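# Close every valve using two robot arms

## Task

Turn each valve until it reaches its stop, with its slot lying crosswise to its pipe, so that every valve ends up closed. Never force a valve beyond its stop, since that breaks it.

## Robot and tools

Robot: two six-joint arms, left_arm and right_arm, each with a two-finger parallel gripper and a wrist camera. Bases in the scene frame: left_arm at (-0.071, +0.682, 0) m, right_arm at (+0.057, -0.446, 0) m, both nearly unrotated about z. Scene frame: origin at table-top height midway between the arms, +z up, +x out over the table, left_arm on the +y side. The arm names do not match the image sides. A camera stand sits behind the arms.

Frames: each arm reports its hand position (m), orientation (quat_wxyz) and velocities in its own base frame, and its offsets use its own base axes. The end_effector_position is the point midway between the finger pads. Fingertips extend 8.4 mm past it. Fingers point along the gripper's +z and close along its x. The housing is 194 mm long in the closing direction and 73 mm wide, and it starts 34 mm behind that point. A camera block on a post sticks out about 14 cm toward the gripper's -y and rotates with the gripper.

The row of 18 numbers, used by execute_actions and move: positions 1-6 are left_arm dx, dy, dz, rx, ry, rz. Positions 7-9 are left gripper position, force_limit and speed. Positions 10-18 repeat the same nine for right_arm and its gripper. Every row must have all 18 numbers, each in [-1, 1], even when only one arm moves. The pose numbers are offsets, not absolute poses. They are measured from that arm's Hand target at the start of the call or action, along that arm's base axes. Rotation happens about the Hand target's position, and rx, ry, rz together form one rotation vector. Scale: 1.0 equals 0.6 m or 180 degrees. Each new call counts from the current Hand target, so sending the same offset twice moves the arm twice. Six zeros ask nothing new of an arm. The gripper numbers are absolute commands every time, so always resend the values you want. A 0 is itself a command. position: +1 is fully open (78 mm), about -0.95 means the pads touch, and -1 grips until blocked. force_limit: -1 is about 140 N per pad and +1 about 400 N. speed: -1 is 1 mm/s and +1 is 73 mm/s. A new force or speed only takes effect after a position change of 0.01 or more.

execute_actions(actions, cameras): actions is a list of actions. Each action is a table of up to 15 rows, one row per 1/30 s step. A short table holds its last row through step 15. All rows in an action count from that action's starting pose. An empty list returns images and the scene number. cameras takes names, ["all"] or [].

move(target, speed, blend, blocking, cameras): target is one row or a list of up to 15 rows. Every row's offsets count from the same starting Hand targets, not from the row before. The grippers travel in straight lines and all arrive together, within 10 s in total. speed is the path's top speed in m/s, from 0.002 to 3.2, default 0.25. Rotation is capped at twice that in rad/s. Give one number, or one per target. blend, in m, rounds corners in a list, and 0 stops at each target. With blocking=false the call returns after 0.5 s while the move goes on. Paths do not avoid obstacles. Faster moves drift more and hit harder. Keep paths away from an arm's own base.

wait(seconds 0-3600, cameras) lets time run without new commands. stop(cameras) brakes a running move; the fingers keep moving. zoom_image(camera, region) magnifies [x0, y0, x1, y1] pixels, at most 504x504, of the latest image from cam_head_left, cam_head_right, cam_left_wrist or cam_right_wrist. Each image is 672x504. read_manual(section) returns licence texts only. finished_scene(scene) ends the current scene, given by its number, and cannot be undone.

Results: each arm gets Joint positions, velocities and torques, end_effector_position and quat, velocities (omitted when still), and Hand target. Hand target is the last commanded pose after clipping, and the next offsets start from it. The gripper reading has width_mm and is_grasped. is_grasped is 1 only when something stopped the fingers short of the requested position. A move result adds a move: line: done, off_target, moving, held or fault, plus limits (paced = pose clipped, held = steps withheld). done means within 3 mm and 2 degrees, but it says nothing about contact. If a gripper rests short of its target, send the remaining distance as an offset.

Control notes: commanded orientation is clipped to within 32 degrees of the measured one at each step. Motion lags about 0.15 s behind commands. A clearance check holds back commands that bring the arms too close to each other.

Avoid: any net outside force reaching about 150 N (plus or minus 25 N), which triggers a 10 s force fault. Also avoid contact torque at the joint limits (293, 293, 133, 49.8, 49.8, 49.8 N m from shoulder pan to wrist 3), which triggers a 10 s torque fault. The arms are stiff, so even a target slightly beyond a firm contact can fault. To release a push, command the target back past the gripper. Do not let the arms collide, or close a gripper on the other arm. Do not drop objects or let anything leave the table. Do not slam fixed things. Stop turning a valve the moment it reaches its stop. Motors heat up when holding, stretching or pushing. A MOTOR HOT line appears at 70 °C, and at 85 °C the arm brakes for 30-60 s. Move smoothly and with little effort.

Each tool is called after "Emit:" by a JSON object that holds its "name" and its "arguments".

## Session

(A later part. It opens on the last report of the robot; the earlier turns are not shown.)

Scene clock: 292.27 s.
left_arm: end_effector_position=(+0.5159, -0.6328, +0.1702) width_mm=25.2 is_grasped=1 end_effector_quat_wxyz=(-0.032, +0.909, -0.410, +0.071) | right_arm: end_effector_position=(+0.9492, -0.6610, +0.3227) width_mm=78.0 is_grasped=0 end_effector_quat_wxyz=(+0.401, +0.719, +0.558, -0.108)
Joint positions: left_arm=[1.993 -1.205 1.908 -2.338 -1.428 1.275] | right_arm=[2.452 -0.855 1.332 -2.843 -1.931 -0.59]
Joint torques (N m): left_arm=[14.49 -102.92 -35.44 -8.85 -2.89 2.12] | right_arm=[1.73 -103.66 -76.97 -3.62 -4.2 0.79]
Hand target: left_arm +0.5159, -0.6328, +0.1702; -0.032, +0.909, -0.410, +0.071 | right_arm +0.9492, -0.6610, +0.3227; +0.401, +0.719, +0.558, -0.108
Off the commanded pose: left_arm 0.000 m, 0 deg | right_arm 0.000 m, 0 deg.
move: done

Emit:
{"name": "move", "arguments": {"target": [[0.00015,0,-0.001,0,0,0,-0.98,0.0,-0.6,0,0,0,0,0,0,1,1,1]], "speed": 0.02}}

Emit:
{"name": "move", "arguments": {"target": [[0.0002,0,-0.0014,0,0,0,-0.98,0.0,-0.6,0,0,0,0,0,0,1,1,1],[0.0001,0.001,-0.0014,0.0273,0,-0.1729,-0.98,0.0,-0.6,0,0,0,0,0,0,1,1,1],[0.0006,0.002,-0.0013,0.055,0,-0.3486,-0.98,0.0,-0.6,0,0,0,0,0,0,1,1,1],[0.0015,0.0025,-0.0012,0.0823,0,-0.5214,-0.98,0.0,-0.6,0,0,0,0,0,0,1,1,1]], "speed": [0.02,0.15,0.15,0.15], "cameras": ["cam_left_wrist"]}}

Emit:
{"name": "zoom_image", "arguments": {"camera": "cam_left_wrist", "region": [210, 60, 370, 220]}}

Scene clock: 292.97 s.
left_arm: end_effector_position=(+0.5160, -0.6328, +0.1696) width_mm=25.2 is_grasped=1 end_effector_quat_wxyz=(-0.032, +0.909, -0.410, +0.071) | right_arm: end_effector_position=(+0.9492, -0.6610, +0.3227) width_mm=78.0 is_grasped=0 end_effector_quat_wxyz=(+0.401, +0.719, +0.558, -0.108)
Joint positions: left_arm=[1.993 -1.204 1.908 -2.339 -1.428 1.275] | right_arm=[2.452 -0.855 1.332 -2.843 -1.931 -0.59]
Joint torques (N m): left_arm=[14.55 -102.17 -35.45 -8.83 -3.37 2.49] | right_arm=[3.22 -103.61 -76.13 -3.82 -4.17 0.72]
Hand target: left_arm +0.5160, -0.6328, +0.1696; -0.032, +0.909, -0.410, +0.071 | right_arm +0.9492, -0.6610, +0.3227; +0.401, +0.719, +0.558, -0.108
Off the commanded pose: left_arm 0.000 m, 0 deg | right_arm 0.000 m, 0 deg.
move: done

Scene clock: 299.83 s.
left_arm: end_effector_position=(+0.5169, -0.6313, +0.1689) width_mm=25.2 is_grasped=1 end_effector_quat_wxyz=(+0.074, -0.311, +0.947, -0.025) | right_arm: end_effector_position=(+0.9492, -0.6610, +0.3227) width_mm=78.0 is_grasped=0 end_effector_quat_wxyz=(+0.401, +0.719, +0.558, -0.108)
Joint positions: left_arm=[1.995 -1.204 1.91 -2.342 -1.428 2.935] | right_arm=[2.452 -0.855 1.332 -2.843 -1.931 -0.59]
Joint torques (N m): left_arm=[4.19 -95.59 -41.64 -8.09 -6.15 3.97] | right_arm=[3.31 -103.68 -76.39 -3.71 -4.23 0.84]
Hand target: left_arm +0.5169, -0.6313, +0.1689; +0.074, -0.311, +0.947, -0.025 | right_arm +0.9492, -0.6610, +0.3227; +0.401, +0.719, +0.558, -0.108
Off the commanded pose: left_arm 0.000 m, 0 deg | right_arm 0.000 m, 0 deg.
move: done

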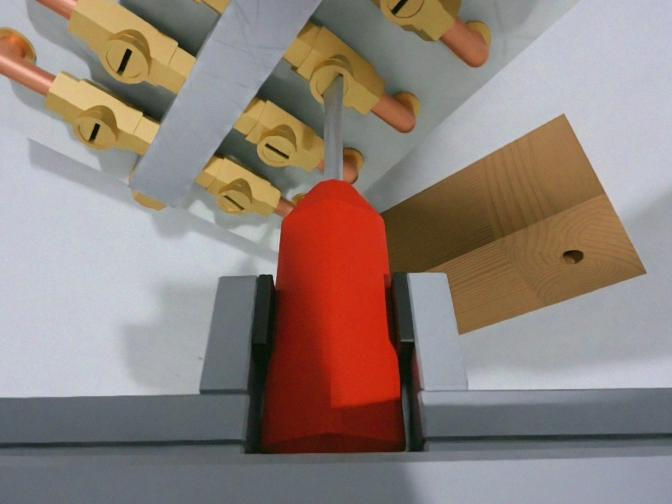

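Scaled by 3.150.

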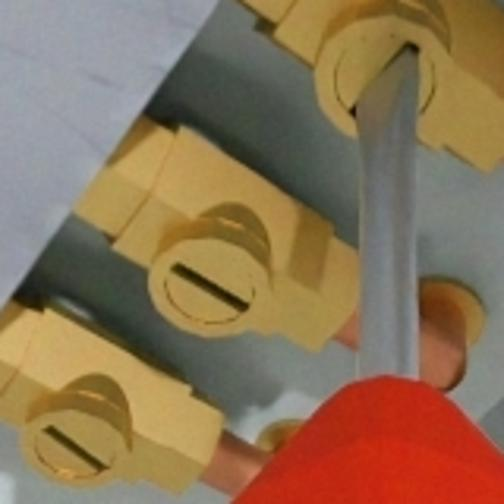

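Emit:
{"name": "move", "arguments": {"target": [[0,0.0001,0,0.0009,0,-0.0058,-0.98,0.0,-0.6,0,0,0,0,0,0,1,1,1]], "speed": 0.04}}

Emit:
{"name": "move", "arguments": {"target": [[0,0,0,-0.0019,0,0.012,-0.98,0.0,-0.6,0,0,0,0,0,0,1,1,1],[-0.0031,0,0.0198,-0.0019,0,0.012,-0.98,0.0,-0.6,0,0,0,0,0,0,1,1,1],[-0.0023,0.0632,0.016,-0.0832,0,0.5269,-0.98,0.0,-0.6,0,0,0,0,0,0,1,1,1],[-0.0005,0.0632,0.0045,-0.0832,0,0.5269,-0.98,0.0,-0.6,0,0,0,0,0,0,1,1,1]], "speed": [0.1,0.03,0.6,0.03], "cameras": ["cam_left_wrist"]}}

Emit:
{"name": "zoom_image", "arguments": {"camera": "cam_left_wrist", "region": [310, 60, 370, 120]}}

Scene clock: 300.77 s.
left_arm: end_effector_position=(+0.5169, -0.6312, +0.1689) width_mm=25.2 is_grasped=1 end_effector_quat_wxyz=(+0.075, -0.302, +0.950, -0.024) | right_arm: end_effector_position=(+0.9492, -0.6610, +0.3227) width_mm=78.0 is_grasped=0 end_effector_quat_wxyz=(+0.401, +0.719, +0.558, -0.108)
Joint positions: left_arm=[1.995 -1.204 1.91 -2.342 -1.428 2.954] | right_arm=[2.452 -0.855 1.332 -2.843 -1.931 -0.59]
Joint torques (N m): left_arm=[4.1 -115.86 -31.77 -7.48 -5.96 3.88] | right_arm=[2.29 -104.2 -76.6 -3.75 -3.92 0.66]
Hand target: left_arm +0.5169, -0.6312, +0.1689; +0.075, -0.302, +0.950, -0.024 | right_arm +0.9492, -0.6610, +0.3227; +0.401, +0.719, +0.558, -0.108
Off the commanded pose: left_arm 0.000 m, 0 deg | right_arm 0.000 m, 0 deg.
move: done

Scene clock: 304.37 s.
left_arm: end_effector_position=(+0.5166, -0.5933, +0.1718) width_mm=25.2 is_grasped=1 end_effector_quat_wxyz=(-0.032, +0.908, -0.411, +0.071) | right_arm: end_effector_position=(+0.9492, -0.6610, +0.3227) width_mm=78.0 is_grasped=0 end_effector_quat_wxyz=(+0.401, +0.719, +0.558, -0.108)
Joint positions: left_arm=[2.015 -1.248 1.969 -2.36 -1.429 1.299] | right_arm=[2.452 -0.855 1.332 -2.843 -1.931 -0.59]
Joint torques (N m): left_arm=[14.95 -98.01 -34.45 -9.21 3.95 2.77] | right_arm=[2.81 -104.1 -75.63 -3.77 -4.16 0.59]
Hand target: left_arm +0.5166, -0.5933, +0.1716; -0.032, +0.908, -0.411, +0.071 | right_arm +0.9492, -0.6610, +0.3227; +0.401, +0.719, +0.558, -0.108
Off the commanded pose: left_arm 0.000 m, 0 deg | right_arm 0.000 m, 0 deg.
move: done

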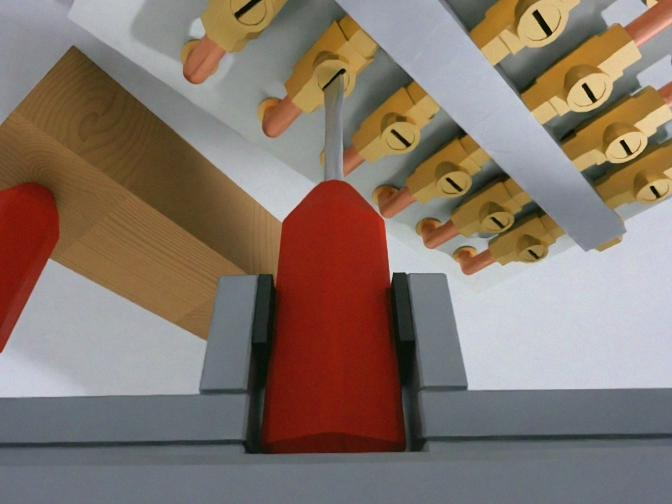

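Scaled by 8.400.

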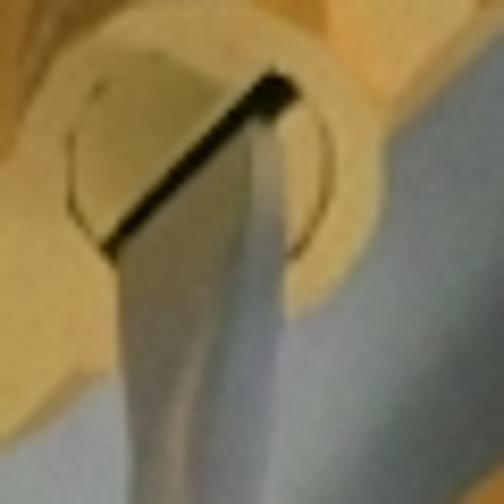

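Emit:
{"name": "move", "arguments": {"target": [[0,0.0003,0,0,0,0,-0.98,0.0,-0.6,0,0,0,0,0,0,1,1,1],[0.00025,0.0003,-0.0017,0,0,0,-0.98,0.0,-0.6,0,0,0,0,0,0,1,1,1]], "speed": 0.03, "cameras": ["cam_left_wrist"]}}

Emit:
{"name": "zoom_image", "arguments": {"camera": "cam_left_wrist", "region": [310, 60, 370, 120]}}

Scene clock: 305.03 s.
left_arm: end_effector_position=(+0.5168, -0.5931, +0.1706) width_mm=25.2 is_grasped=1 end_effector_quat_wxyz=(-0.032, +0.908, -0.411, +0.071) | right_arm: end_effector_position=(+0.9492, -0.6610, +0.3227) width_mm=78.0 is_grasped=0 end_effector_quat_wxyz=(+0.401, +0.719, +0.558, -0.108)
Joint positions: left_arm=[2.016 -1.246 1.97 -2.362 -1.429 1.299] | right_arm=[2.452 -0.855 1.332 -2.843 -1.931 -0.59]
Joint torques (N m): left_arm=[14.36 -97.53 -35.56 -8.7 -0.92 2.32] | right_arm=[1.88 -101.87 -76.18 -3.74 -3.96 0.57]
Hand target: left_arm +0.5168, -0.5931, +0.1706; -0.032, +0.908, -0.411, +0.071 | right_arm +0.9492, -0.6610, +0.3227; +0.401, +0.719, +0.558, -0.108
Off the commanded pose: left_arm 0.000 m, 0 deg | right_arm 0.000 m, 0 deg.
move: done

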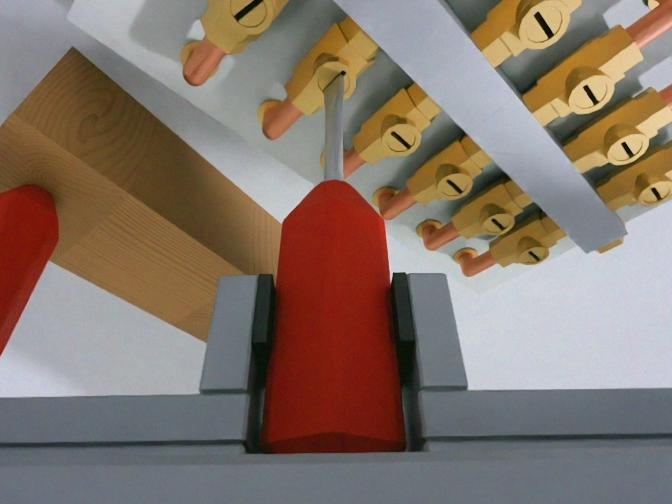

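Scaled by 8.400.

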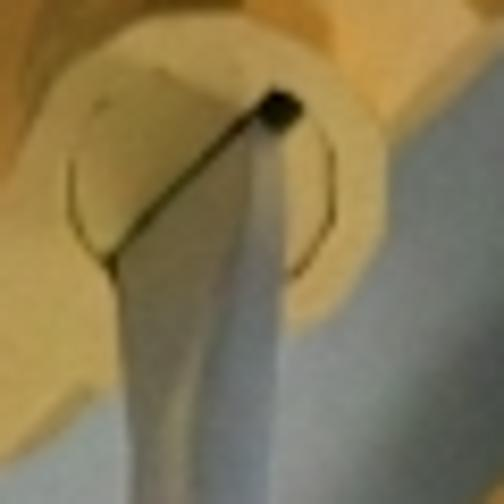

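Emit:
{"name": "move", "arguments": {"target": [[-0.0003,0,0.003,0,0,0,-0.98,0.0,-0.6,0,0,0,0,0,0,1,1,1],[0.0007,0,0.003,0,0,0,-0.98,0.0,-0.6,0,0,0,0,0,0,1,1,1],[0.0011,0,-0.0003,0,0,0,-0.98,0.0,-0.6,0,0,0,0,0,0,1,1,1]], "speed": 0.03, "cameras": ["cam_left_wrist"]}}

Emit:
{"name": "zoom_image", "arguments": {"camera": "cam_left_wrist", "region": [310, 60, 370, 120]}}

Scene clock: 305.73 s.
left_arm: end_effector_position=(+0.5174, -0.5931, +0.1706) width_mm=25.2 is_grasped=1 end_effector_quat_wxyz=(-0.032, +0.908, -0.411, +0.071) | right_arm: end_effector_position=(+0.9492, -0.6610, +0.3227) width_mm=78.0 is_grasped=0 end_effector_quat_wxyz=(+0.401, +0.719, +0.558, -0.108)
Joint positions: left_arm=[2.017 -1.246 1.969 -2.362 -1.429 1.3] | right_arm=[2.452 -0.855 1.332 -2.843 -1.931 -0.59]
Joint torques (N m): left_arm=[14.71 -96.84 -34.99 -9.17 -2.91 2.27] | right_arm=[2.62 -102.96 -76.62 -3.66 -4.16 0.59]
Hand target: left_arm +0.5174, -0.5931, +0.1704; -0.032, +0.908, -0.411, +0.071 | right_arm +0.9492, -0.6610, +0.3227; +0.401, +0.719, +0.558, -0.108
Off the commanded pose: left_arm 0.000 m, 0 deg | right_arm 0.000 m, 0 deg.
move: done

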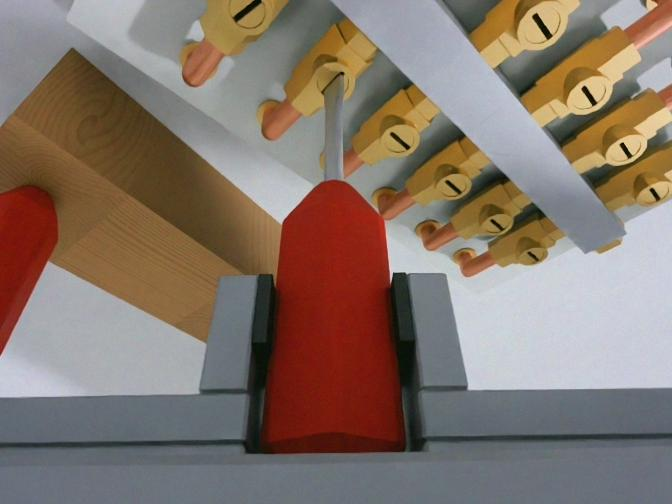

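Scaled by 8.400.

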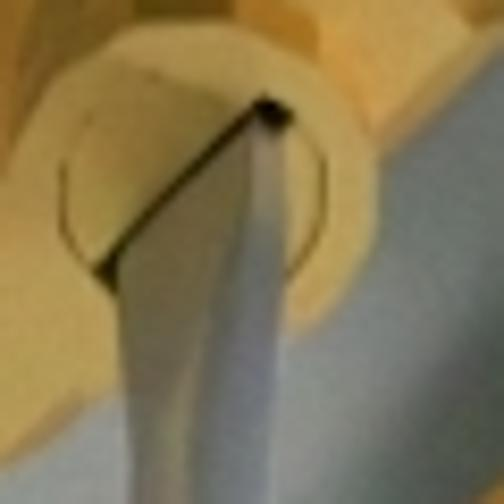

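Emit:
{"name": "move", "arguments": {"target": [[0.0001,0,-0.0006,0,0,0,-0.98,0.0,-0.6,0,0,0,0,0,0,1,1,1]], "speed": 0.02}}

Emit:
{"name": "move", "arguments": {"target": [[0.0001,0,-0.0008,0,0,0,-0.98,0.0,-0.6,0,0,0,0,0,0,1,1,1]], "speed": 0.02}}

Scene clock: 306.30 s.
left_arm: end_effector_position=(+0.5175, -0.5931, +0.1700) width_mm=25.2 is_grasped=1 end_effector_quat_wxyz=(-0.032, +0.908, -0.411, +0.071) | right_arm: end_effector_position=(+0.9492, -0.6610, +0.3227) width_mm=78.0 is_grasped=0 end_effector_quat_wxyz=(+0.401, +0.719, +0.558, -0.108)
Joint positions: left_arm=[2.017 -1.245 1.969 -2.363 -1.429 1.3] | right_arm=[2.452 -0.855 1.332 -2.843 -1.931 -0.59]
Joint torques (N m): left_arm=[13.78 -97.75 -33.89 -8.84 -3.19 2.41] | right_arm=[1.96 -103.45 -75.49 -3.87 -4.13 0.5]
Hand target: left_arm +0.5175, -0.5931, +0.1700; -0.032, +0.908, -0.411, +0.071 | right_arm +0.9492, -0.6610, +0.3227; +0.401, +0.719, +0.558, -0.108
Off the commanded pose: left_arm 0.000 m, 0 deg | right_arm 0.000 m, 0 deg.
move: done

Scene clock: 306.80 s.
left_arm: end_effector_position=(+0.5176, -0.5931, +0.1696) width_mm=25.2 is_grasped=1 end_effector_quat_wxyz=(-0.032, +0.908, -0.411, +0.071) | right_arm: end_effector_position=(+0.9492, -0.6610, +0.3227) width_mm=78.0 is_grasped=0 end_effector_quat_wxyz=(+0.401, +0.719, +0.558, -0.108)
Joint positions: left_arm=[2.017 -1.245 1.969 -2.364 -1.429 1.3] | right_arm=[2.452 -0.855 1.332 -2.843 -1.931 -0.59]
Joint torques (N m): left_arm=[13.67 -97.22 -34.34 -8.6 -3.21 2.27] | right_arm=[2.77 -103.24 -76.22 -3.65 -4.2 0.69]
Hand target: left_arm +0.5176, -0.5931, +0.1695; -0.032, +0.908, -0.411, +0.071 | right_arm +0.9492, -0.6610, +0.3227; +0.401, +0.719, +0.558, -0.108
Off the commanded pose: left_arm 0.000 m, 0 deg | right_arm 0.000 m, 0 deg.
move: done

Emit:
{"name": "move", "arguments": {"target": [[0.0002,0,-0.0013,0,0,0,-0.98,0.0,-0.6,0,0,0,0,0,0,1,1,1],[0.0001,0.001,-0.0013,0.0273,0,-0.1729,-0.98,0.0,-0.6,0,0,0,0,0,0,1,1,1],[0.0006,0.002,-0.0012,0.055,0,-0.3486,-0.98,0.0,-0.6,0,0,0,0,0,0,1,1,1],[0.0014,0.0026,-0.0011,0.0828,0,-0.5247,-0.98,0.0,-0.6,0,0,0,0,0,0,1,1,1]], "speed": [0.02,0.15,0.15,0.15], "cameras": ["cam_left_wrist"]}}

Emit:
{"name": "zoom_image", "arguments": {"camera": "cam_left_wrist", "region": [210, 60, 370, 220]}}

Scene clock: 313.83 s.
left_arm: end_effector_position=(+0.5184, -0.5915, +0.1689) width_mm=25.2 is_grasped=1 end_effector_quat_wxyz=(+0.074, -0.306, +0.949, -0.024) | right_arm: end_effector_position=(+0.9492, -0.6610, +0.3227) width_mm=78.0 is_grasped=0 end_effector_quat_wxyz=(+0.401, +0.719, +0.558, -0.108)
Joint positions: left_arm=[2.019 -1.245 1.971 -2.366 -1.43 2.971] | right_arm=[2.452 -0.855 1.332 -2.843 -1.931 -0.59]
Joint torques (N m): left_arm=[3.7 -111.9 -38.06 -7.43 -6.87 4.28] | right_arm=[1.98 -102.96 -76.61 -3.74 -4.16 0.69]
Hand target: left_arm +0.5184, -0.5915, +0.1689; +0.074, -0.306, +0.949, -0.024 | right_arm +0.9492, -0.6610, +0.3227; +0.401, +0.719, +0.558, -0.108
Off the commanded pose: left_arm 0.000 m, 0 deg | right_arm 0.000 m, 0 deg.
move: done

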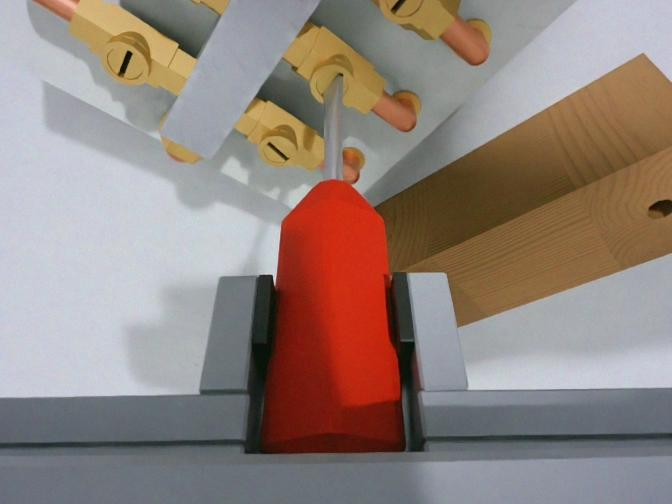

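Scaled by 3.150.

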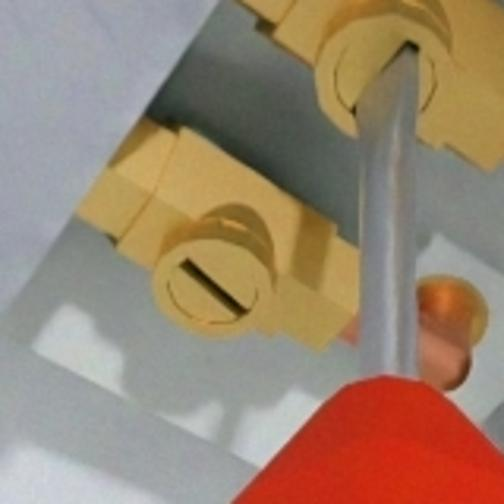

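Emit:
{"name": "move", "arguments": {"target": [[0,0,0,-0.0019,0,0.012,-0.98,0.0,-0.6,0,0,0,0,0,0,1,1,1],[-0.0031,0,0.0198,-0.0019,0,0.012,-0.98,0.0,-0.6,0,0,0,0,0,0,1,1,1]], "speed": [0.05,0.08], "cameras": ["cam_left_wrist"]}}

Scene clock: 315.70 s.
left_arm: end_effector_position=(+0.5166, -0.5915, +0.1806) width_mm=25.2 is_grasped=1 end_effector_quat_wxyz=(+0.074, -0.324, +0.943, -0.026) | right_arm: end_effector_position=(+0.9492, -0.6610, +0.3227) width_mm=78.0 is_grasped=0 end_effector_quat_wxyz=(+0.401, +0.719, +0.558, -0.108)
Joint positions: left_arm=[2.017 -1.26 1.966 -2.345 -1.43 2.931] | right_arm=[2.452 -0.855 1.332 -2.843 -1.931 -0.59]
Joint torques (N m): left_arm=[-15.74 -135.78 -45.23 -3.9 5.48 -1.85] | right_arm=[3.62 -103.15 -76.96 -3.62 -4.17 0.64]
Hand target: left_arm +0.5165, -0.5915, +0.1808; +0.074, -0.324, +0.943, -0.026 | right_arm +0.9492, -0.6610, +0.3227; +0.401, +0.719, +0.558, -0.108
Off the commanded pose: left_arm 0.000 m, 0 deg | right_arm 0.000 m, 0 deg.
move: done

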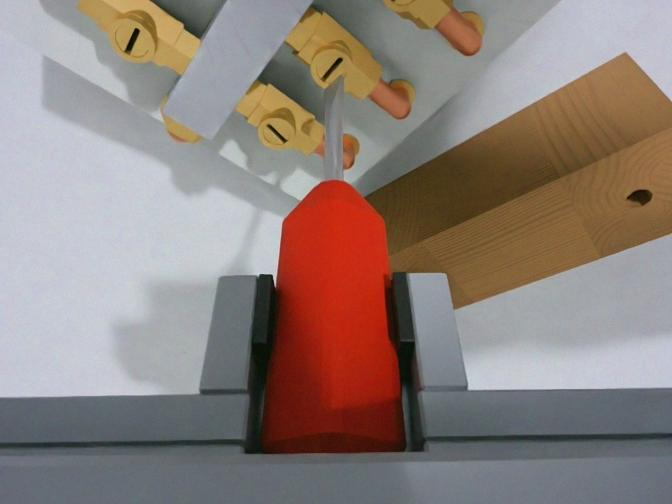

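Emit:
{"name": "move", "arguments": {"target": [[0.0008,0.0632,-0.0040,-0.0738,0,0.4677,-0.98,0.0,-0.6,0,0,0,0,0,0,1,1,1],[0.0025,0.0632,-0.0147,-0.0738,0,0.4677,-0.98,0.0,-0.6,0,0,0,0,0,0,1,1,1]], "speed": [0.4,0.05], "cameras": ["cam_left_wrist"]}}

Emit:
{"name": "zoom_image", "arguments": {"camera": "cam_left_wrist", "region": [310, 60, 370, 120]}}

Scene clock: 318.77 s.
left_arm: end_effector_position=(+0.5180, -0.5536, +0.1722) width_mm=25.2 is_grasped=1 end_effector_quat_wxyz=(-0.037, +0.877, -0.475, +0.069) | right_arm: end_effector_position=(+0.9492, -0.6610, +0.3227) width_mm=78.0 is_grasped=0 end_effector_quat_wxyz=(+0.401, +0.719, +0.558, -0.108)
Joint positions: left_arm=[2.041 -1.288 2.027 -2.381 -1.431 1.468] | right_arm=[2.452 -0.855 1.332 -2.843 -1.931 -0.59]
Joint torques (N m): left_arm=[14.71 -93.1 -34.73 -9.15 2.66 1.77] | right_arm=[2.19 -105.03 -76.36 -3.59 -4.07 0.46]
Hand target: left_arm +0.5180, -0.5536, +0.1719; -0.037, +0.877, -0.475, +0.069 | right_arm +0.9492, -0.6610, +0.3227; +0.401, +0.719, +0.558, -0.108
Off the commanded pose: left_arm 0.000 m, 0 deg | right_arm 0.000 m, 0 deg.
move: done

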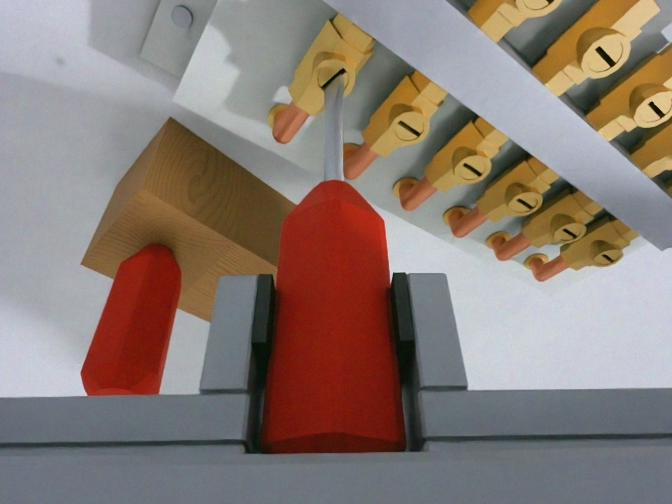

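Scaled by 8.400.

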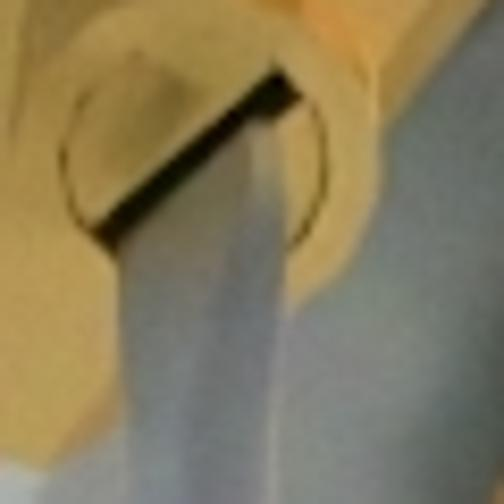

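Emit:
{"name": "move", "arguments": {"target": [0.0004,0,-0.0023,0.0017,0,-0.011,-0.98,0.0,-0.6,0,0,0,0,0,0,1,1,1], "speed": 0.02, "cameras": ["cam_left_wrist"]}}

Emit:
{"name": "zoom_image", "arguments": {"camera": "cam_left_wrist", "region": [310, 60, 370, 120]}}

Scene clock: 320.20 s.
left_arm: end_effector_position=(+0.5183, -0.5536, +0.1706) width_mm=25.2 is_grasped=1 end_effector_quat_wxyz=(-0.039, +0.868, -0.490, +0.068) | right_arm: end_effector_position=(+0.9492, -0.6610, +0.3227) width_mm=78.0 is_grasped=0 end_effector_quat_wxyz=(+0.401, +0.719, +0.558, -0.108)
Joint positions: left_arm=[2.042 -1.286 2.027 -2.384 -1.431 1.503] | right_arm=[2.452 -0.855 1.332 -2.843 -1.931 -0.59]
Joint torques (N m): left_arm=[14.03 -89.15 -34.06 -8.68 -3.17 2.29] | right_arm=[2.09 -103.3 -76.56 -3.8 -4.3 0.64]
Hand target: left_arm +0.5183, -0.5536, +0.1706; -0.039, +0.868, -0.490, +0.068 | right_arm +0.9492, -0.6610, +0.3227; +0.401, +0.719, +0.558, -0.108
Off the commanded pose: left_arm 0.000 m, 0 deg | right_arm 0.000 m, 0 deg.
move: done

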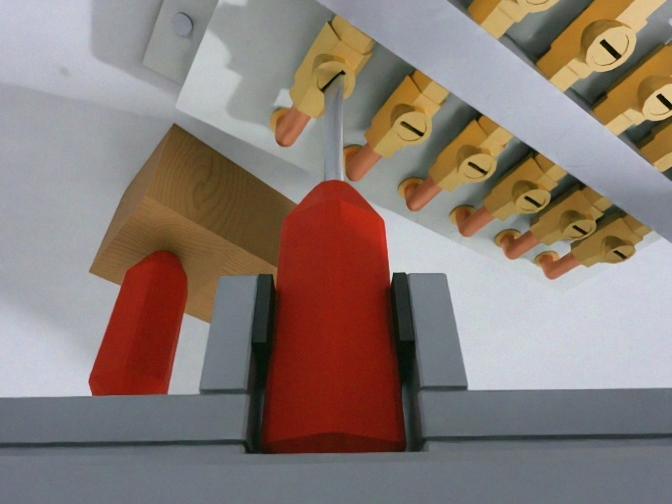

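Scaled by 8.400.

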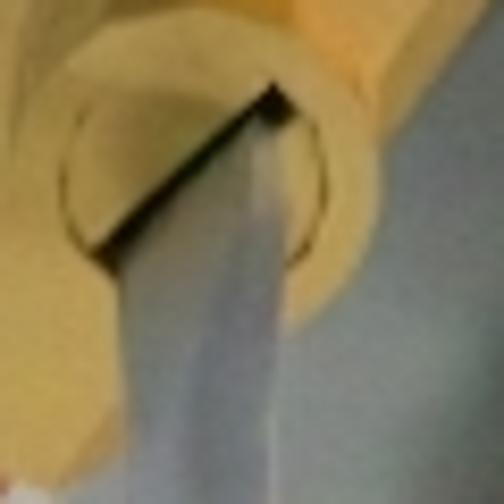

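Emit:
{"name": "move", "arguments": {"target": [0.0001,0,-0.0008,0,0,0,-0.98,0.0,-0.6,0,0,0,0,0,0,1,1,1], "speed": 0.02}}

Scene clock: 320.73 s.
left_arm: end_effector_position=(+0.5183, -0.5536, +0.1701) width_mm=25.2 is_grasped=1 end_effector_quat_wxyz=(-0.039, +0.868, -0.490, +0.068) | right_arm: end_effector_position=(+0.9492, -0.6610, +0.3227) width_mm=78.0 is_grasped=0 end_effector_quat_wxyz=(+0.401, +0.719, +0.558, -0.108)
Joint positions: left_arm=[2.042 -1.285 2.028 -2.385 -1.431 1.504] | right_arm=[2.452 -0.855 1.332 -2.843 -1.931 -0.59]
Joint torques (N m): left_arm=[14.22 -72.26 -31.14 -7.88 -3.09 2.52] | right_arm=[2.53 -102.94 -76.35 -3.73 -4.08 0.45]
Hand target: left_arm +0.5183, -0.5536, +0.1701; -0.039, +0.868, -0.490, +0.068 | right_arm +0.9492, -0.6610, +0.3227; +0.401, +0.719, +0.558, -0.108
Off the commanded pose: left_arm 0.000 m, 0 deg | right_arm 0.000 m, 0 deg.
move: done

Emit:
{"name": "wait", "arguments": {"seconds": 0.1, "cameras": ["cam_left_wrist"]}}

Emit:
{"name": "zoom_image", "arguments": {"camera": "cam_left_wrist", "region": [310, 60, 370, 120]}}

Scene clock: 320.93 s.
left_arm: end_effector_position=(+0.5183, -0.5536, +0.1701) width_mm=25.2 is_grasped=1 end_effector_quat_wxyz=(-0.039, +0.868, -0.490, +0.068) | right_arm: end_effector_position=(+0.9492, -0.6610, +0.3227) width_mm=78.0 is_grasped=0 end_effector_quat_wxyz=(+0.401, +0.719, +0.558, -0.108)
Joint positions: left_arm=[2.042 -1.285 2.028 -2.385 -1.431 1.504] | right_arm=[2.452 -0.855 1.332 -2.843 -1.931 -0.59]
Joint torques (N m): left_arm=[14.52 -72.3 -29.74 -7.66 -3.1 2.49] | right_arm=[3.32 -103.62 -76 -3.79 -4.25 0.62]
Hand target: left_arm +0.5183, -0.5536, +0.1701; -0.039, +0.868, -0.490, +0.068 | right_arm +0.9492, -0.6610, +0.3227; +0.401, +0.719, +0.558, -0.108
Tool commands: left_gripper/position=-0.98 left_gripper/force_limit=+0.0 left_gripper/speed=-0.6 right_gripper/position=+1.0 right_gripper/force_limit=+1.0 right_gripper/speed=+1.0
Off the commanded pose: left_arm 0.000 m, 0 deg | right_arm 0.000 m, 0 deg.
wait: 0.10 s; at rest by 0.07 s

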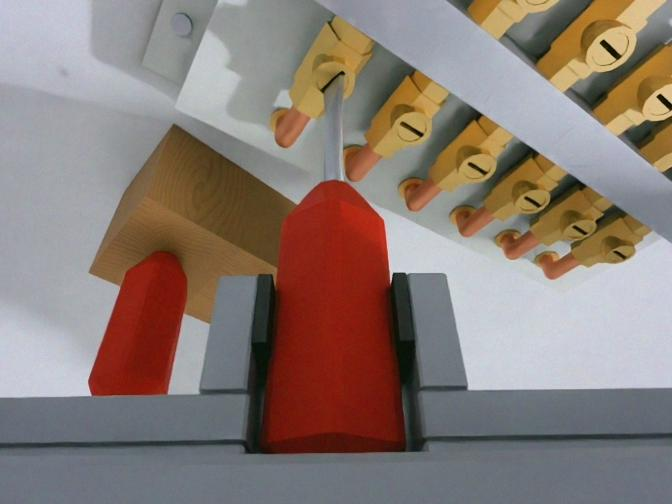

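Scaled by 8.400.

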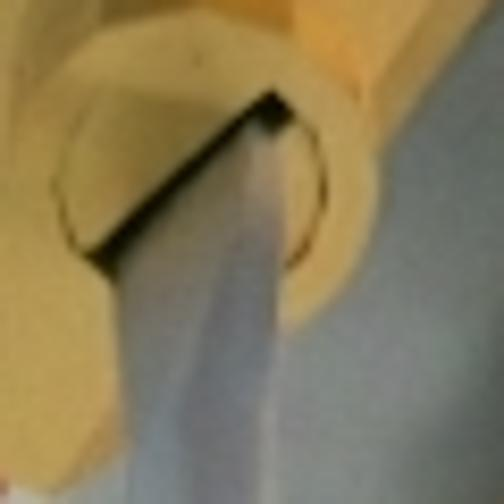

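Emit:
{"name": "move", "arguments": {"target": [[-0.0005,0,0.0033,0,0,0,-0.98,0.0,-0.6,0,0,0,0,0,0,1,1,1],[-0.0004,0.0005,0.0033,0,0,0,-0.98,0.0,-0.6,0,0,0,0,0,0,1,1,1],[0.0001,0.0005,0.0007,0,0,0,-0.98,0.0,-0.6,0,0,0,0,0,0,1,1,1]], "speed": 0.02, "cameras": ["cam_left_wrist"]}}

Emit:
{"name": "zoom_image", "arguments": {"camera": "cam_left_wrist", "region": [310, 60, 370, 120]}}

Scene clock: 321.80 s.
left_arm: end_effector_position=(+0.5183, -0.5534, +0.1707) width_mm=25.2 is_grasped=1 end_effector_quat_wxyz=(-0.039, +0.868, -0.490, +0.068) | right_arm: end_effector_position=(+0.9492, -0.6610, +0.3227) width_mm=78.0 is_grasped=0 end_effector_quat_wxyz=(+0.401, +0.719, +0.558, -0.108)
Joint positions: left_arm=[2.042 -1.286 2.028 -2.384 -1.431 1.504] | right_arm=[2.452 -0.855 1.332 -2.843 -1.931 -0.59]
Joint torques (N m): left_arm=[12.8 -90.75 -34.33 -8.63 -2.58 2.66] | right_arm=[1.33 -103.52 -76.32 -3.53 -4.39 0.66]
Hand target: left_arm +0.5184, -0.5533, +0.1705; -0.039, +0.868, -0.490, +0.068 | right_arm +0.9492, -0.6610, +0.3227; +0.401, +0.719, +0.558, -0.108
Off the commanded pose: left_arm 0.000 m, 0 deg | right_arm 0.000 m, 0 deg.
move: done

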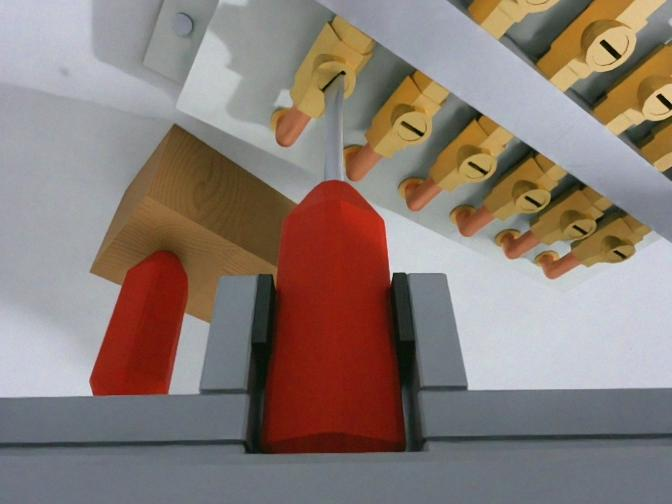

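Scaled by 8.400.

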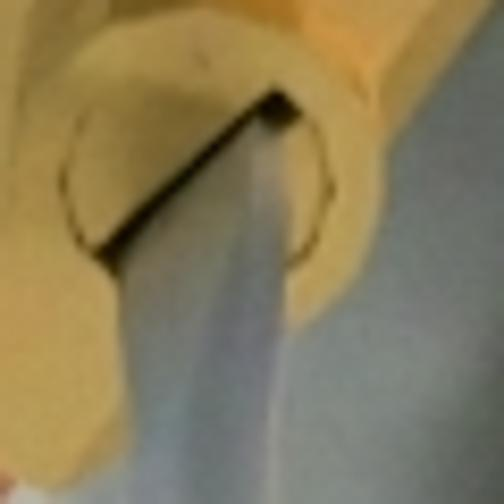

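Emit:
{"name": "move", "arguments": {"target": [0.0002,0.0002,-0.0009,0,0,0,-0.98,0.0,-0.6,0,0,0,0,0,0,1,1,1], "speed": 0.02, "cameras": ["cam_left_wrist"]}}

Emit:
{"name": "zoom_image", "arguments": {"camera": "cam_left_wrist", "region": [310, 60, 370, 120]}}

Scene clock: 322.40 s.
left_arm: end_effector_position=(+0.5185, -0.5532, +0.1700) width_mm=25.2 is_grasped=1 end_effector_quat_wxyz=(-0.038, +0.868, -0.490, +0.068) | right_arm: end_effector_position=(+0.9492, -0.6610, +0.3227) width_mm=78.0 is_grasped=0 end_effector_quat_wxyz=(+0.401, +0.719, +0.558, -0.108)
Joint positions: left_arm=[2.042 -1.286 2.028 -2.385 -1.431 1.504] | right_arm=[2.452 -0.855 1.332 -2.843 -1.931 -0.59]
Joint torques (N m): left_arm=[15.8 -71.23 -27.61 -7.5 -2.93 2.6] | right_arm=[2.54 -102.81 -76.5 -3.69 -3.97 0.63]
Hand target: left_arm +0.5185, -0.5532, +0.1700; -0.039, +0.868, -0.490, +0.068 | right_arm +0.9492, -0.6610, +0.3227; +0.401, +0.719, +0.558, -0.108
Off the commanded pose: left_arm 0.000 m, 0 deg | right_arm 0.000 m, 0 deg.
move: done

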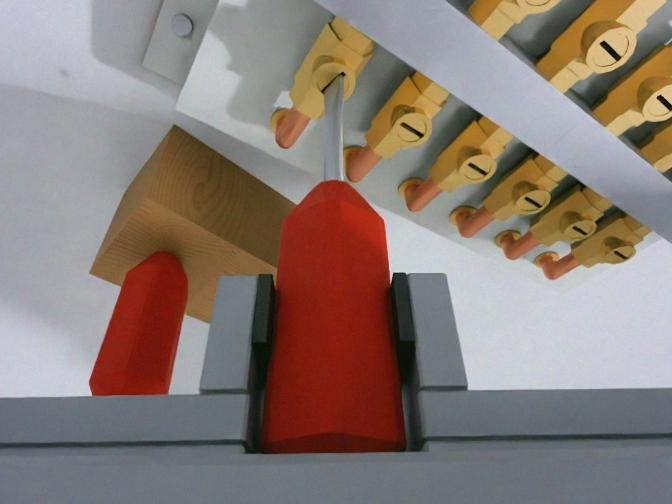

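Scaled by 8.400.

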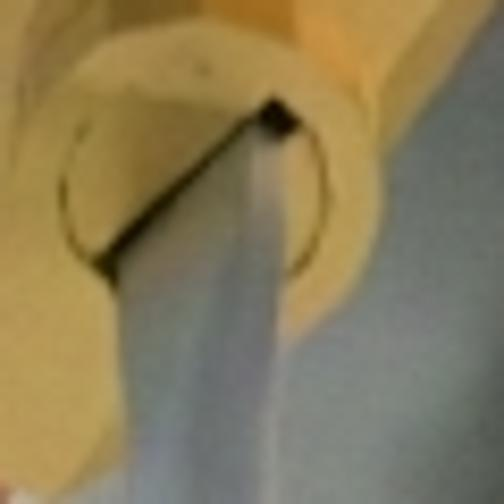

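Emit:
{"name": "move", "arguments": {"target": [0.0001,0,-0.0007,0,0,0,-0.98,0.0,-0.6,0,0,0,0,0,0,1,1,1], "speed": 0.02}}

Scene clock: 322.97 s.
left_arm: end_effector_position=(+0.5186, -0.5532, +0.1696) width_mm=25.2 is_grasped=1 end_effector_quat_wxyz=(-0.038, +0.868, -0.490, +0.068) | right_arm: end_effector_position=(+0.9492, -0.6610, +0.3227) width_mm=78.0 is_grasped=0 end_effector_quat_wxyz=(+0.401, +0.719, +0.558, -0.108)
Joint positions: left_arm=[2.042 -1.285 2.028 -2.386 -1.431 1.504] | right_arm=[2.452 -0.855 1.332 -2.843 -1.931 -0.59]
Joint torques (N m): left_arm=[19.6 -40.65 -18.9 -4.11 -3.23 2.43] | right_arm=[3.03 -103.73 -75.77 -3.51 -4.16 0.58]
Hand target: left_arm +0.5186, -0.5532, +0.1695; -0.039, +0.868, -0.490, +0.068 | right_arm +0.9492, -0.6610, +0.3227; +0.401, +0.719, +0.558, -0.108
Off the commanded pose: left_arm 0.000 m, 0 deg | right_arm 0.000 m, 0 deg.
move: done

Emit:
{"name": "move", "arguments": {"target": [[-0.0006,0,0.0040,0,0,0,-0.98,0.0,-0.6,0,0,0,0,0,0,1,1,1],[-0.0005,0.0004,0.0040,0,0,0,-0.98,0.0,-0.6,0,0,0,0,0,0,1,1,1],[-0.0001,0.0004,0.0014,0,0,0,-0.98,0.0,-0.6,0,0,0,0,0,0,1,1,1]], "speed": 0.02, "cameras": ["cam_left_wrist"]}}

Emit:
{"name": "zoom_image", "arguments": {"camera": "cam_left_wrist", "region": [316, 66, 352, 102]}}

Scene clock: 323.97 s.
left_arm: end_effector_position=(+0.5185, -0.5530, +0.1706) width_mm=25.2 is_grasped=1 end_effector_quat_wxyz=(-0.039, +0.868, -0.490, +0.068) | right_arm: end_effector_position=(+0.9492, -0.6610, +0.3227) width_mm=78.0 is_grasped=0 end_effector_quat_wxyz=(+0.401, +0.719, +0.558, -0.108)
Joint positions: left_arm=[2.042 -1.286 2.028 -2.384 -1.431 1.504] | right_arm=[2.452 -0.855 1.332 -2.843 -1.931 -0.59]
Joint torques (N m): left_arm=[16.45 -88.8 -33.88 -9.18 -1.75 2.23] | right_arm=[2.8 -105.37 -76.7 -3.64 -3.86 0.75]
Hand target: left_arm +0.5185, -0.5530, +0.1704; -0.039, +0.868, -0.490, +0.068 | right_arm +0.9492, -0.6610, +0.3227; +0.401, +0.719, +0.558, -0.108
Off the commanded pose: left_arm 0.000 m, 0 deg | right_arm 0.000 m, 0 deg.
move: done

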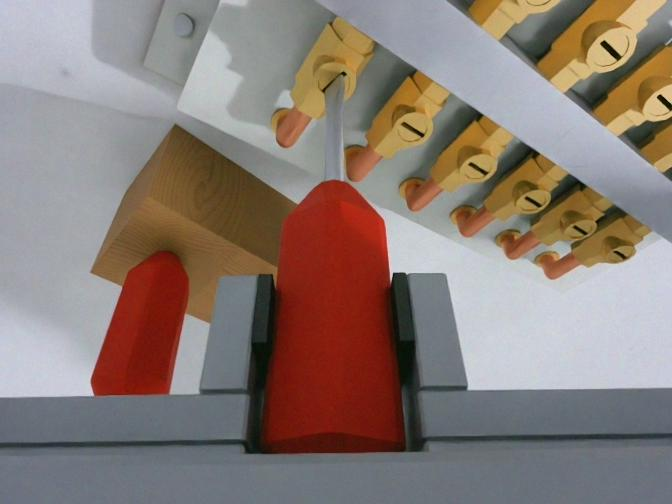

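Scaled by 14.000.

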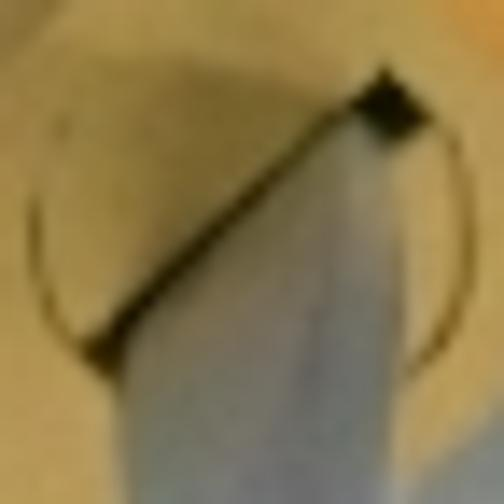

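Emit:
{"name": "move", "arguments": {"target": [[0.0003,-0.0001,0.0,0.0013,0,-0.0082,-0.98,0.0,-0.6,0,0,0,0,0,0,1,1,1]], "speed": 0.02, "cameras": ["cam_left_wrist"]}}

Emit:
{"name": "zoom_image", "arguments": {"camera": "cam_left_wrist", "region": [316, 66, 352, 102]}}

Scene clock: 325.23 s.
left_arm: end_effector_position=(+0.5187, -0.5530, +0.1704) width_mm=25.2 is_grasped=1 end_effector_quat_wxyz=(-0.039, +0.862, -0.501, +0.068) | right_arm: end_effector_position=(+0.9492, -0.6610, +0.3227) width_mm=78.0 is_grasped=0 end_effector_quat_wxyz=(+0.401, +0.719, +0.558, -0.108)
Joint positions: left_arm=[2.043 -1.286 2.028 -2.385 -1.431 1.53] | right_arm=[2.452 -0.855 1.332 -2.843 -1.931 -0.59]
Joint torques (N m): left_arm=[14.67 -91.03 -45.15 -5.15 -2.97 2.08] | right_arm=[2.71 -104.35 -76.19 -3.94 -4.17 0.5]
Hand target: left_arm +0.5187, -0.5530, +0.1704; -0.039, +0.862, -0.501, +0.068 | right_arm +0.9492, -0.6610, +0.3227; +0.401, +0.719, +0.558, -0.108
Off the commanded pose: left_arm 0.000 m, 0 deg | right_arm 0.000 m, 0 deg.
move: done

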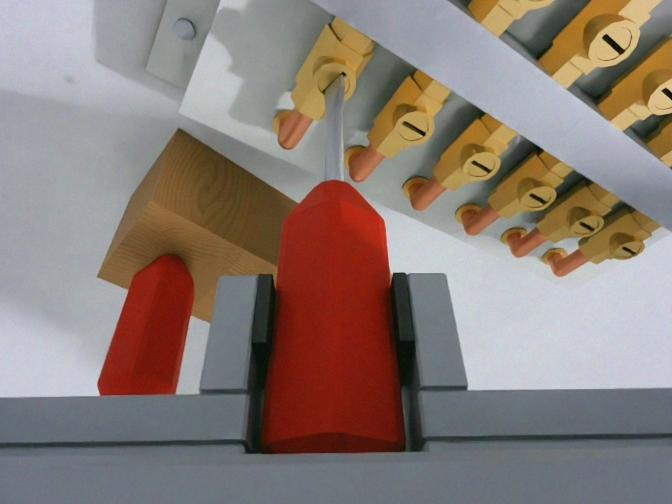

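Scaled by 14.000.

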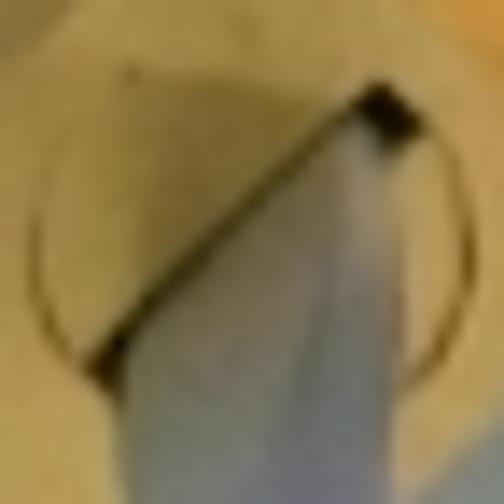

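Emit:
{"name": "move", "arguments": {"target": [[0,0,0.0,0.001,0,-0.0066,-0.98,0.0,-0.6,0,0,0,0,0,0,1,1,1],[0.0001,0,-0.0013,0.001,0,-0.0066,-0.98,0.0,-0.6,0,0,0,0,0,0,1,1,1]], "speed": 0.02, "cameras": ["cam_left_wrist"]}}

Emit:
{"name": "zoom_image", "arguments": {"camera": "cam_left_wrist", "region": [316, 66, 352, 102]}}

Scene clock: 326.20 s.
left_arm: end_effector_position=(+0.5188, -0.5530, +0.1697) width_mm=25.2 is_grasped=1 end_effector_quat_wxyz=(-0.040, +0.857, -0.510, +0.067) | right_arm: end_effector_position=(+0.9492, -0.6610, +0.3227) width_mm=78.0 is_grasped=0 end_effector_quat_wxyz=(+0.401, +0.719, +0.558, -0.108)
Joint positions: left_arm=[2.043 -1.285 2.028 -2.386 -1.431 1.551] | right_arm=[2.452 -0.855 1.332 -2.843 -1.931 -0.59]
Joint torques (N m): left_arm=[15.79 -90.09 -34.93 -8.8 -3.26 2.52] | right_arm=[2.16 -104.09 -76.52 -3.62 -4.03 0.61]
Hand target: left_arm +0.5188, -0.5530, +0.1696; -0.040, +0.856, -0.510, +0.067 | right_arm +0.9492, -0.6610, +0.3227; +0.401, +0.719, +0.558, -0.108
Off the commanded pose: left_arm 0.000 m, 0 deg | right_arm 0.000 m, 0 deg.
move: done

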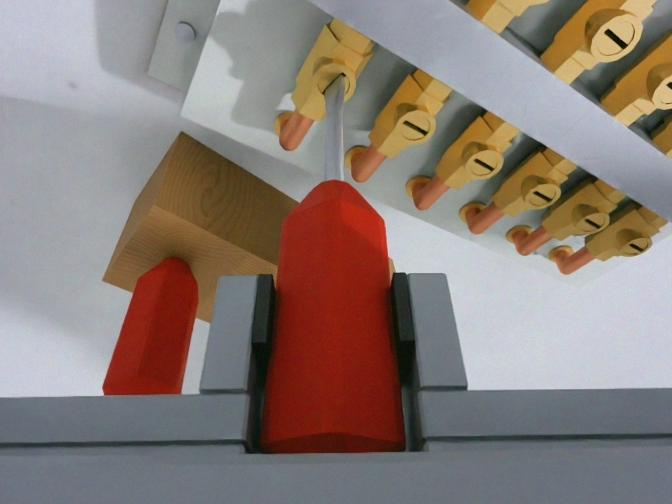

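Scaled by 14.000.

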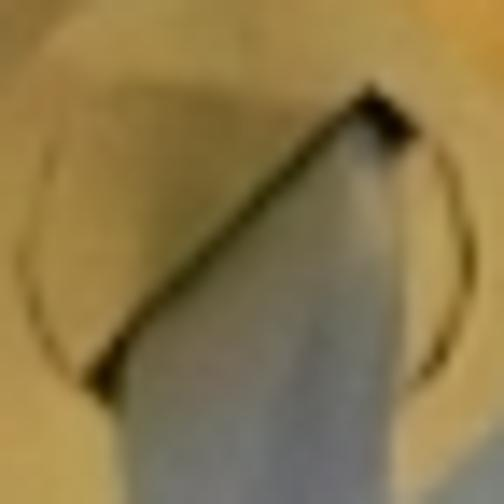

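Torque at free level while z is .1697 — it's in. Go deeper.

Emit:
{"name": "move", "arguments": {"target": [0.0002,0,-0.0015,0,0,0,-0.98,0.0,-0.6,0,0,0,0,0,0,1,1,1], "speed": 0.02}}

Scene clock: 326.80 s.
left_arm: end_effector_position=(+0.5189, -0.5530, +0.1687) width_mm=25.2 is_grasped=1 end_effector_quat_wxyz=(-0.040, +0.856, -0.510, +0.067) | right_arm: end_effector_position=(+0.9492, -0.6610, +0.3227) width_mm=78.0 is_grasped=0 end_effector_quat_wxyz=(+0.401, +0.719, +0.558, -0.108)
Joint positions: left_arm=[2.043 -1.284 2.029 -2.388 -1.431 1.552] | right_arm=[2.452 -0.855 1.332 -2.843 -1.931 -0.59]
Joint torques (N m): left_arm=[14.76 -89.87 -33.54 -8.79 -3.4 2.32] | right_arm=[1.45 -102.65 -76.63 -3.8 -4.07 0.76]
Hand target: left_arm +0.5189, -0.5530, +0.1687; -0.040, +0.856, -0.510, +0.067 | right_arm +0.9492, -0.6610, +0.3227; +0.401, +0.719, +0.558, -0.108
Off the commanded pose: left_arm 0.000 m, 0 deg | right_arm 0.000 m, 0 deg.
move: done

Emit:
{"name": "move", "arguments": {"target": [[0.0001,0.001,-0.0003,0.0263,0,-0.1669,-0.98,0.0,-0.6,0,0,0,0,0,0,1,1,1],[0.0006,0.0017,-0.0002,0.0497,0,-0.3151,-0.98,0.0,-0.6,0,0,0,0,0,0,1,1,1],[0.0014,0.0021,-0.0001,0.071,0,-0.4495,-0.98,0.0,-0.6,0,0,0,0,0,0,1,1,1]], "speed": 0.15}}

Scene clock: 333.00 s.
left_arm: end_effector_position=(+0.5197, -0.5517, +0.1686) width_mm=25.2 is_grasped=1 end_effector_quat_wxyz=(+0.074, -0.312, +0.947, -0.025) | right_arm: end_effector_position=(+0.9492, -0.6610, +0.3227) width_mm=78.0 is_grasped=0 end_effector_quat_wxyz=(+0.401, +0.719, +0.558, -0.108)
Joint positions: left_arm=[2.045 -1.284 2.03 -2.388 -1.432 2.983] | right_arm=[2.452 -0.855 1.332 -2.843 -1.931 -0.59]
Joint torques (N m): left_arm=[4.11 -75.79 -38.24 -6.87 -7.16 3.26] | right_arm=[1.86 -103.63 -76.57 -3.81 -4.09 0.6]
Hand target: left_arm +0.5197, -0.5518, +0.1686; +0.074, -0.312, +0.947, -0.025 | right_arm +0.9492, -0.6610, +0.3227; +0.401, +0.719, +0.558, -0.108
Off the commanded pose: left_arm 0.000 m, 0 deg | right_arm 0.000 m, 0 deg.
move: done

Emit:
{"name": "move", "arguments": {"target": [0,0,0,0.0009,0,-0.0055,-0.98,0.0,-0.6,0,0,0,0,0,0,1,1,1], "speed": 0.05}}

Scene clock: 333.63 s.
left_arm: end_effector_position=(+0.5197, -0.5518, +0.1687) width_mm=25.2 is_grasped=1 end_effector_quat_wxyz=(+0.074, -0.304, +0.949, -0.024) | right_arm: end_effector_position=(+0.9492, -0.6610, +0.3227) width_mm=78.0 is_grasped=0 end_effector_quat_wxyz=(+0.401, +0.719, +0.558, -0.108)
Joint positions: left_arm=[2.045 -1.284 2.03 -2.388 -1.432 3] | right_arm=[2.452 -0.855 1.332 -2.843 -1.931 -0.59]
Joint torques (N m): left_arm=[-1.8 -75.84 -39.15 -2.47 -4.38 4.03] | right_arm=[1.98 -104.12 -76.96 -3.7 -4.05 0.51]
Hand target: left_arm +0.5197, -0.5518, +0.1686; +0.074, -0.304, +0.949, -0.024 | right_arm +0.9492, -0.6610, +0.3227; +0.401, +0.719, +0.558, -0.108
Off the commanded pose: left_arm 0.000 m, 0 deg | right_arm 0.000 m, 0 deg.
move: done

Emit:
{"name": "move", "arguments": {"target": [[0,0,0,-0.0019,0,0.012,-0.98,0.0,-0.6,0,0,0,0,0,0,1,1,1],[-0.0079,0,0.05,-0.0019,0,0.012,-0.98,0.0,-0.6,0,0,0,0,0,0,1,1,1],[0.0405,-0.1533,0.1507,-0.154,-0.2109,0.273,-0.98,0.0,-0.6,0,0,0,0,0,0,1,1,1]], "speed": [0.05,0.15,0.4], "blend": [0,0.01,0], "cameras": ["all"]}}

Scene clock: 336.83 s.
left_arm: end_effector_position=(+0.5440, -0.6437, +0.2591) width_mm=25.2 is_grasped=1 end_effector_quat_wxyz=(-0.298, +0.645, -0.636, +0.301) | right_arm: end_effector_position=(+0.9492, -0.6610, +0.3227) width_mm=78.0 is_grasped=0 end_effector_quat_wxyz=(+0.401, +0.719, +0.558, -0.108)
Joint positions: left_arm=[1.839 -1.246 2.021 -2.65 -0.736 1.96] | right_arm=[2.452 -0.855 1.332 -2.843 -1.931 -0.59]
Joint torques (N m): left_arm=[-14.07 -95.07 -44.05 -4.6 9.62 -1.96] | right_arm=[1.93 -103.94 -76.55 -3.41 -4.08 0.63]
Hand target: left_arm +0.5440, -0.6437, +0.2591; -0.298, +0.645, -0.636, +0.301 | right_arm +0.9492, -0.6610, +0.3227; +0.401, +0.719, +0.558, -0.108
Off the commanded pose: left_arm 0.000 m, 0 deg | right_arm 0.000 m, 0 deg.
move: done

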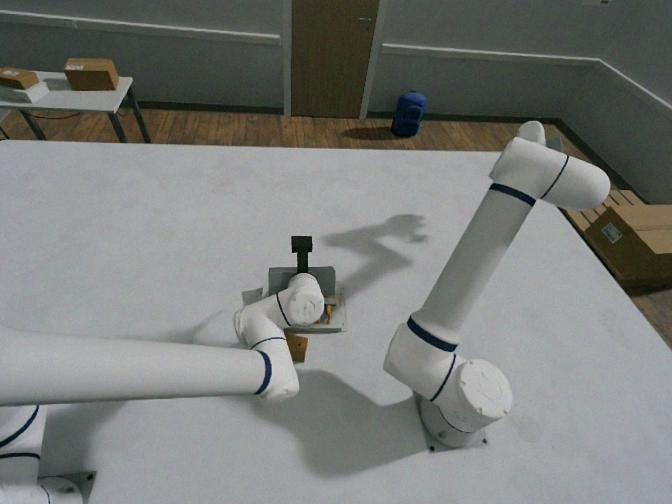

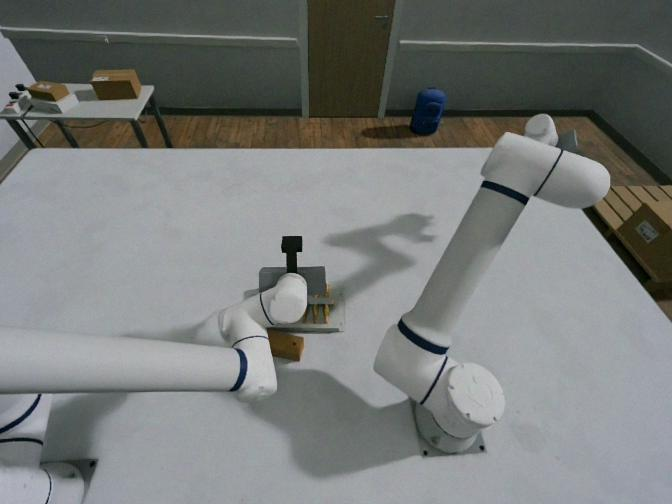

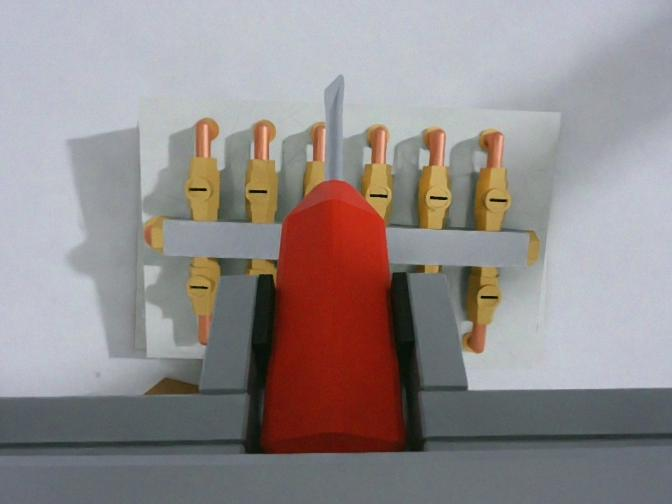

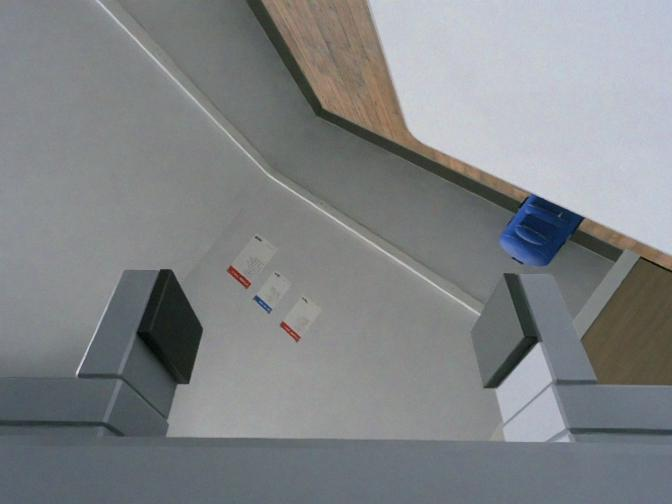

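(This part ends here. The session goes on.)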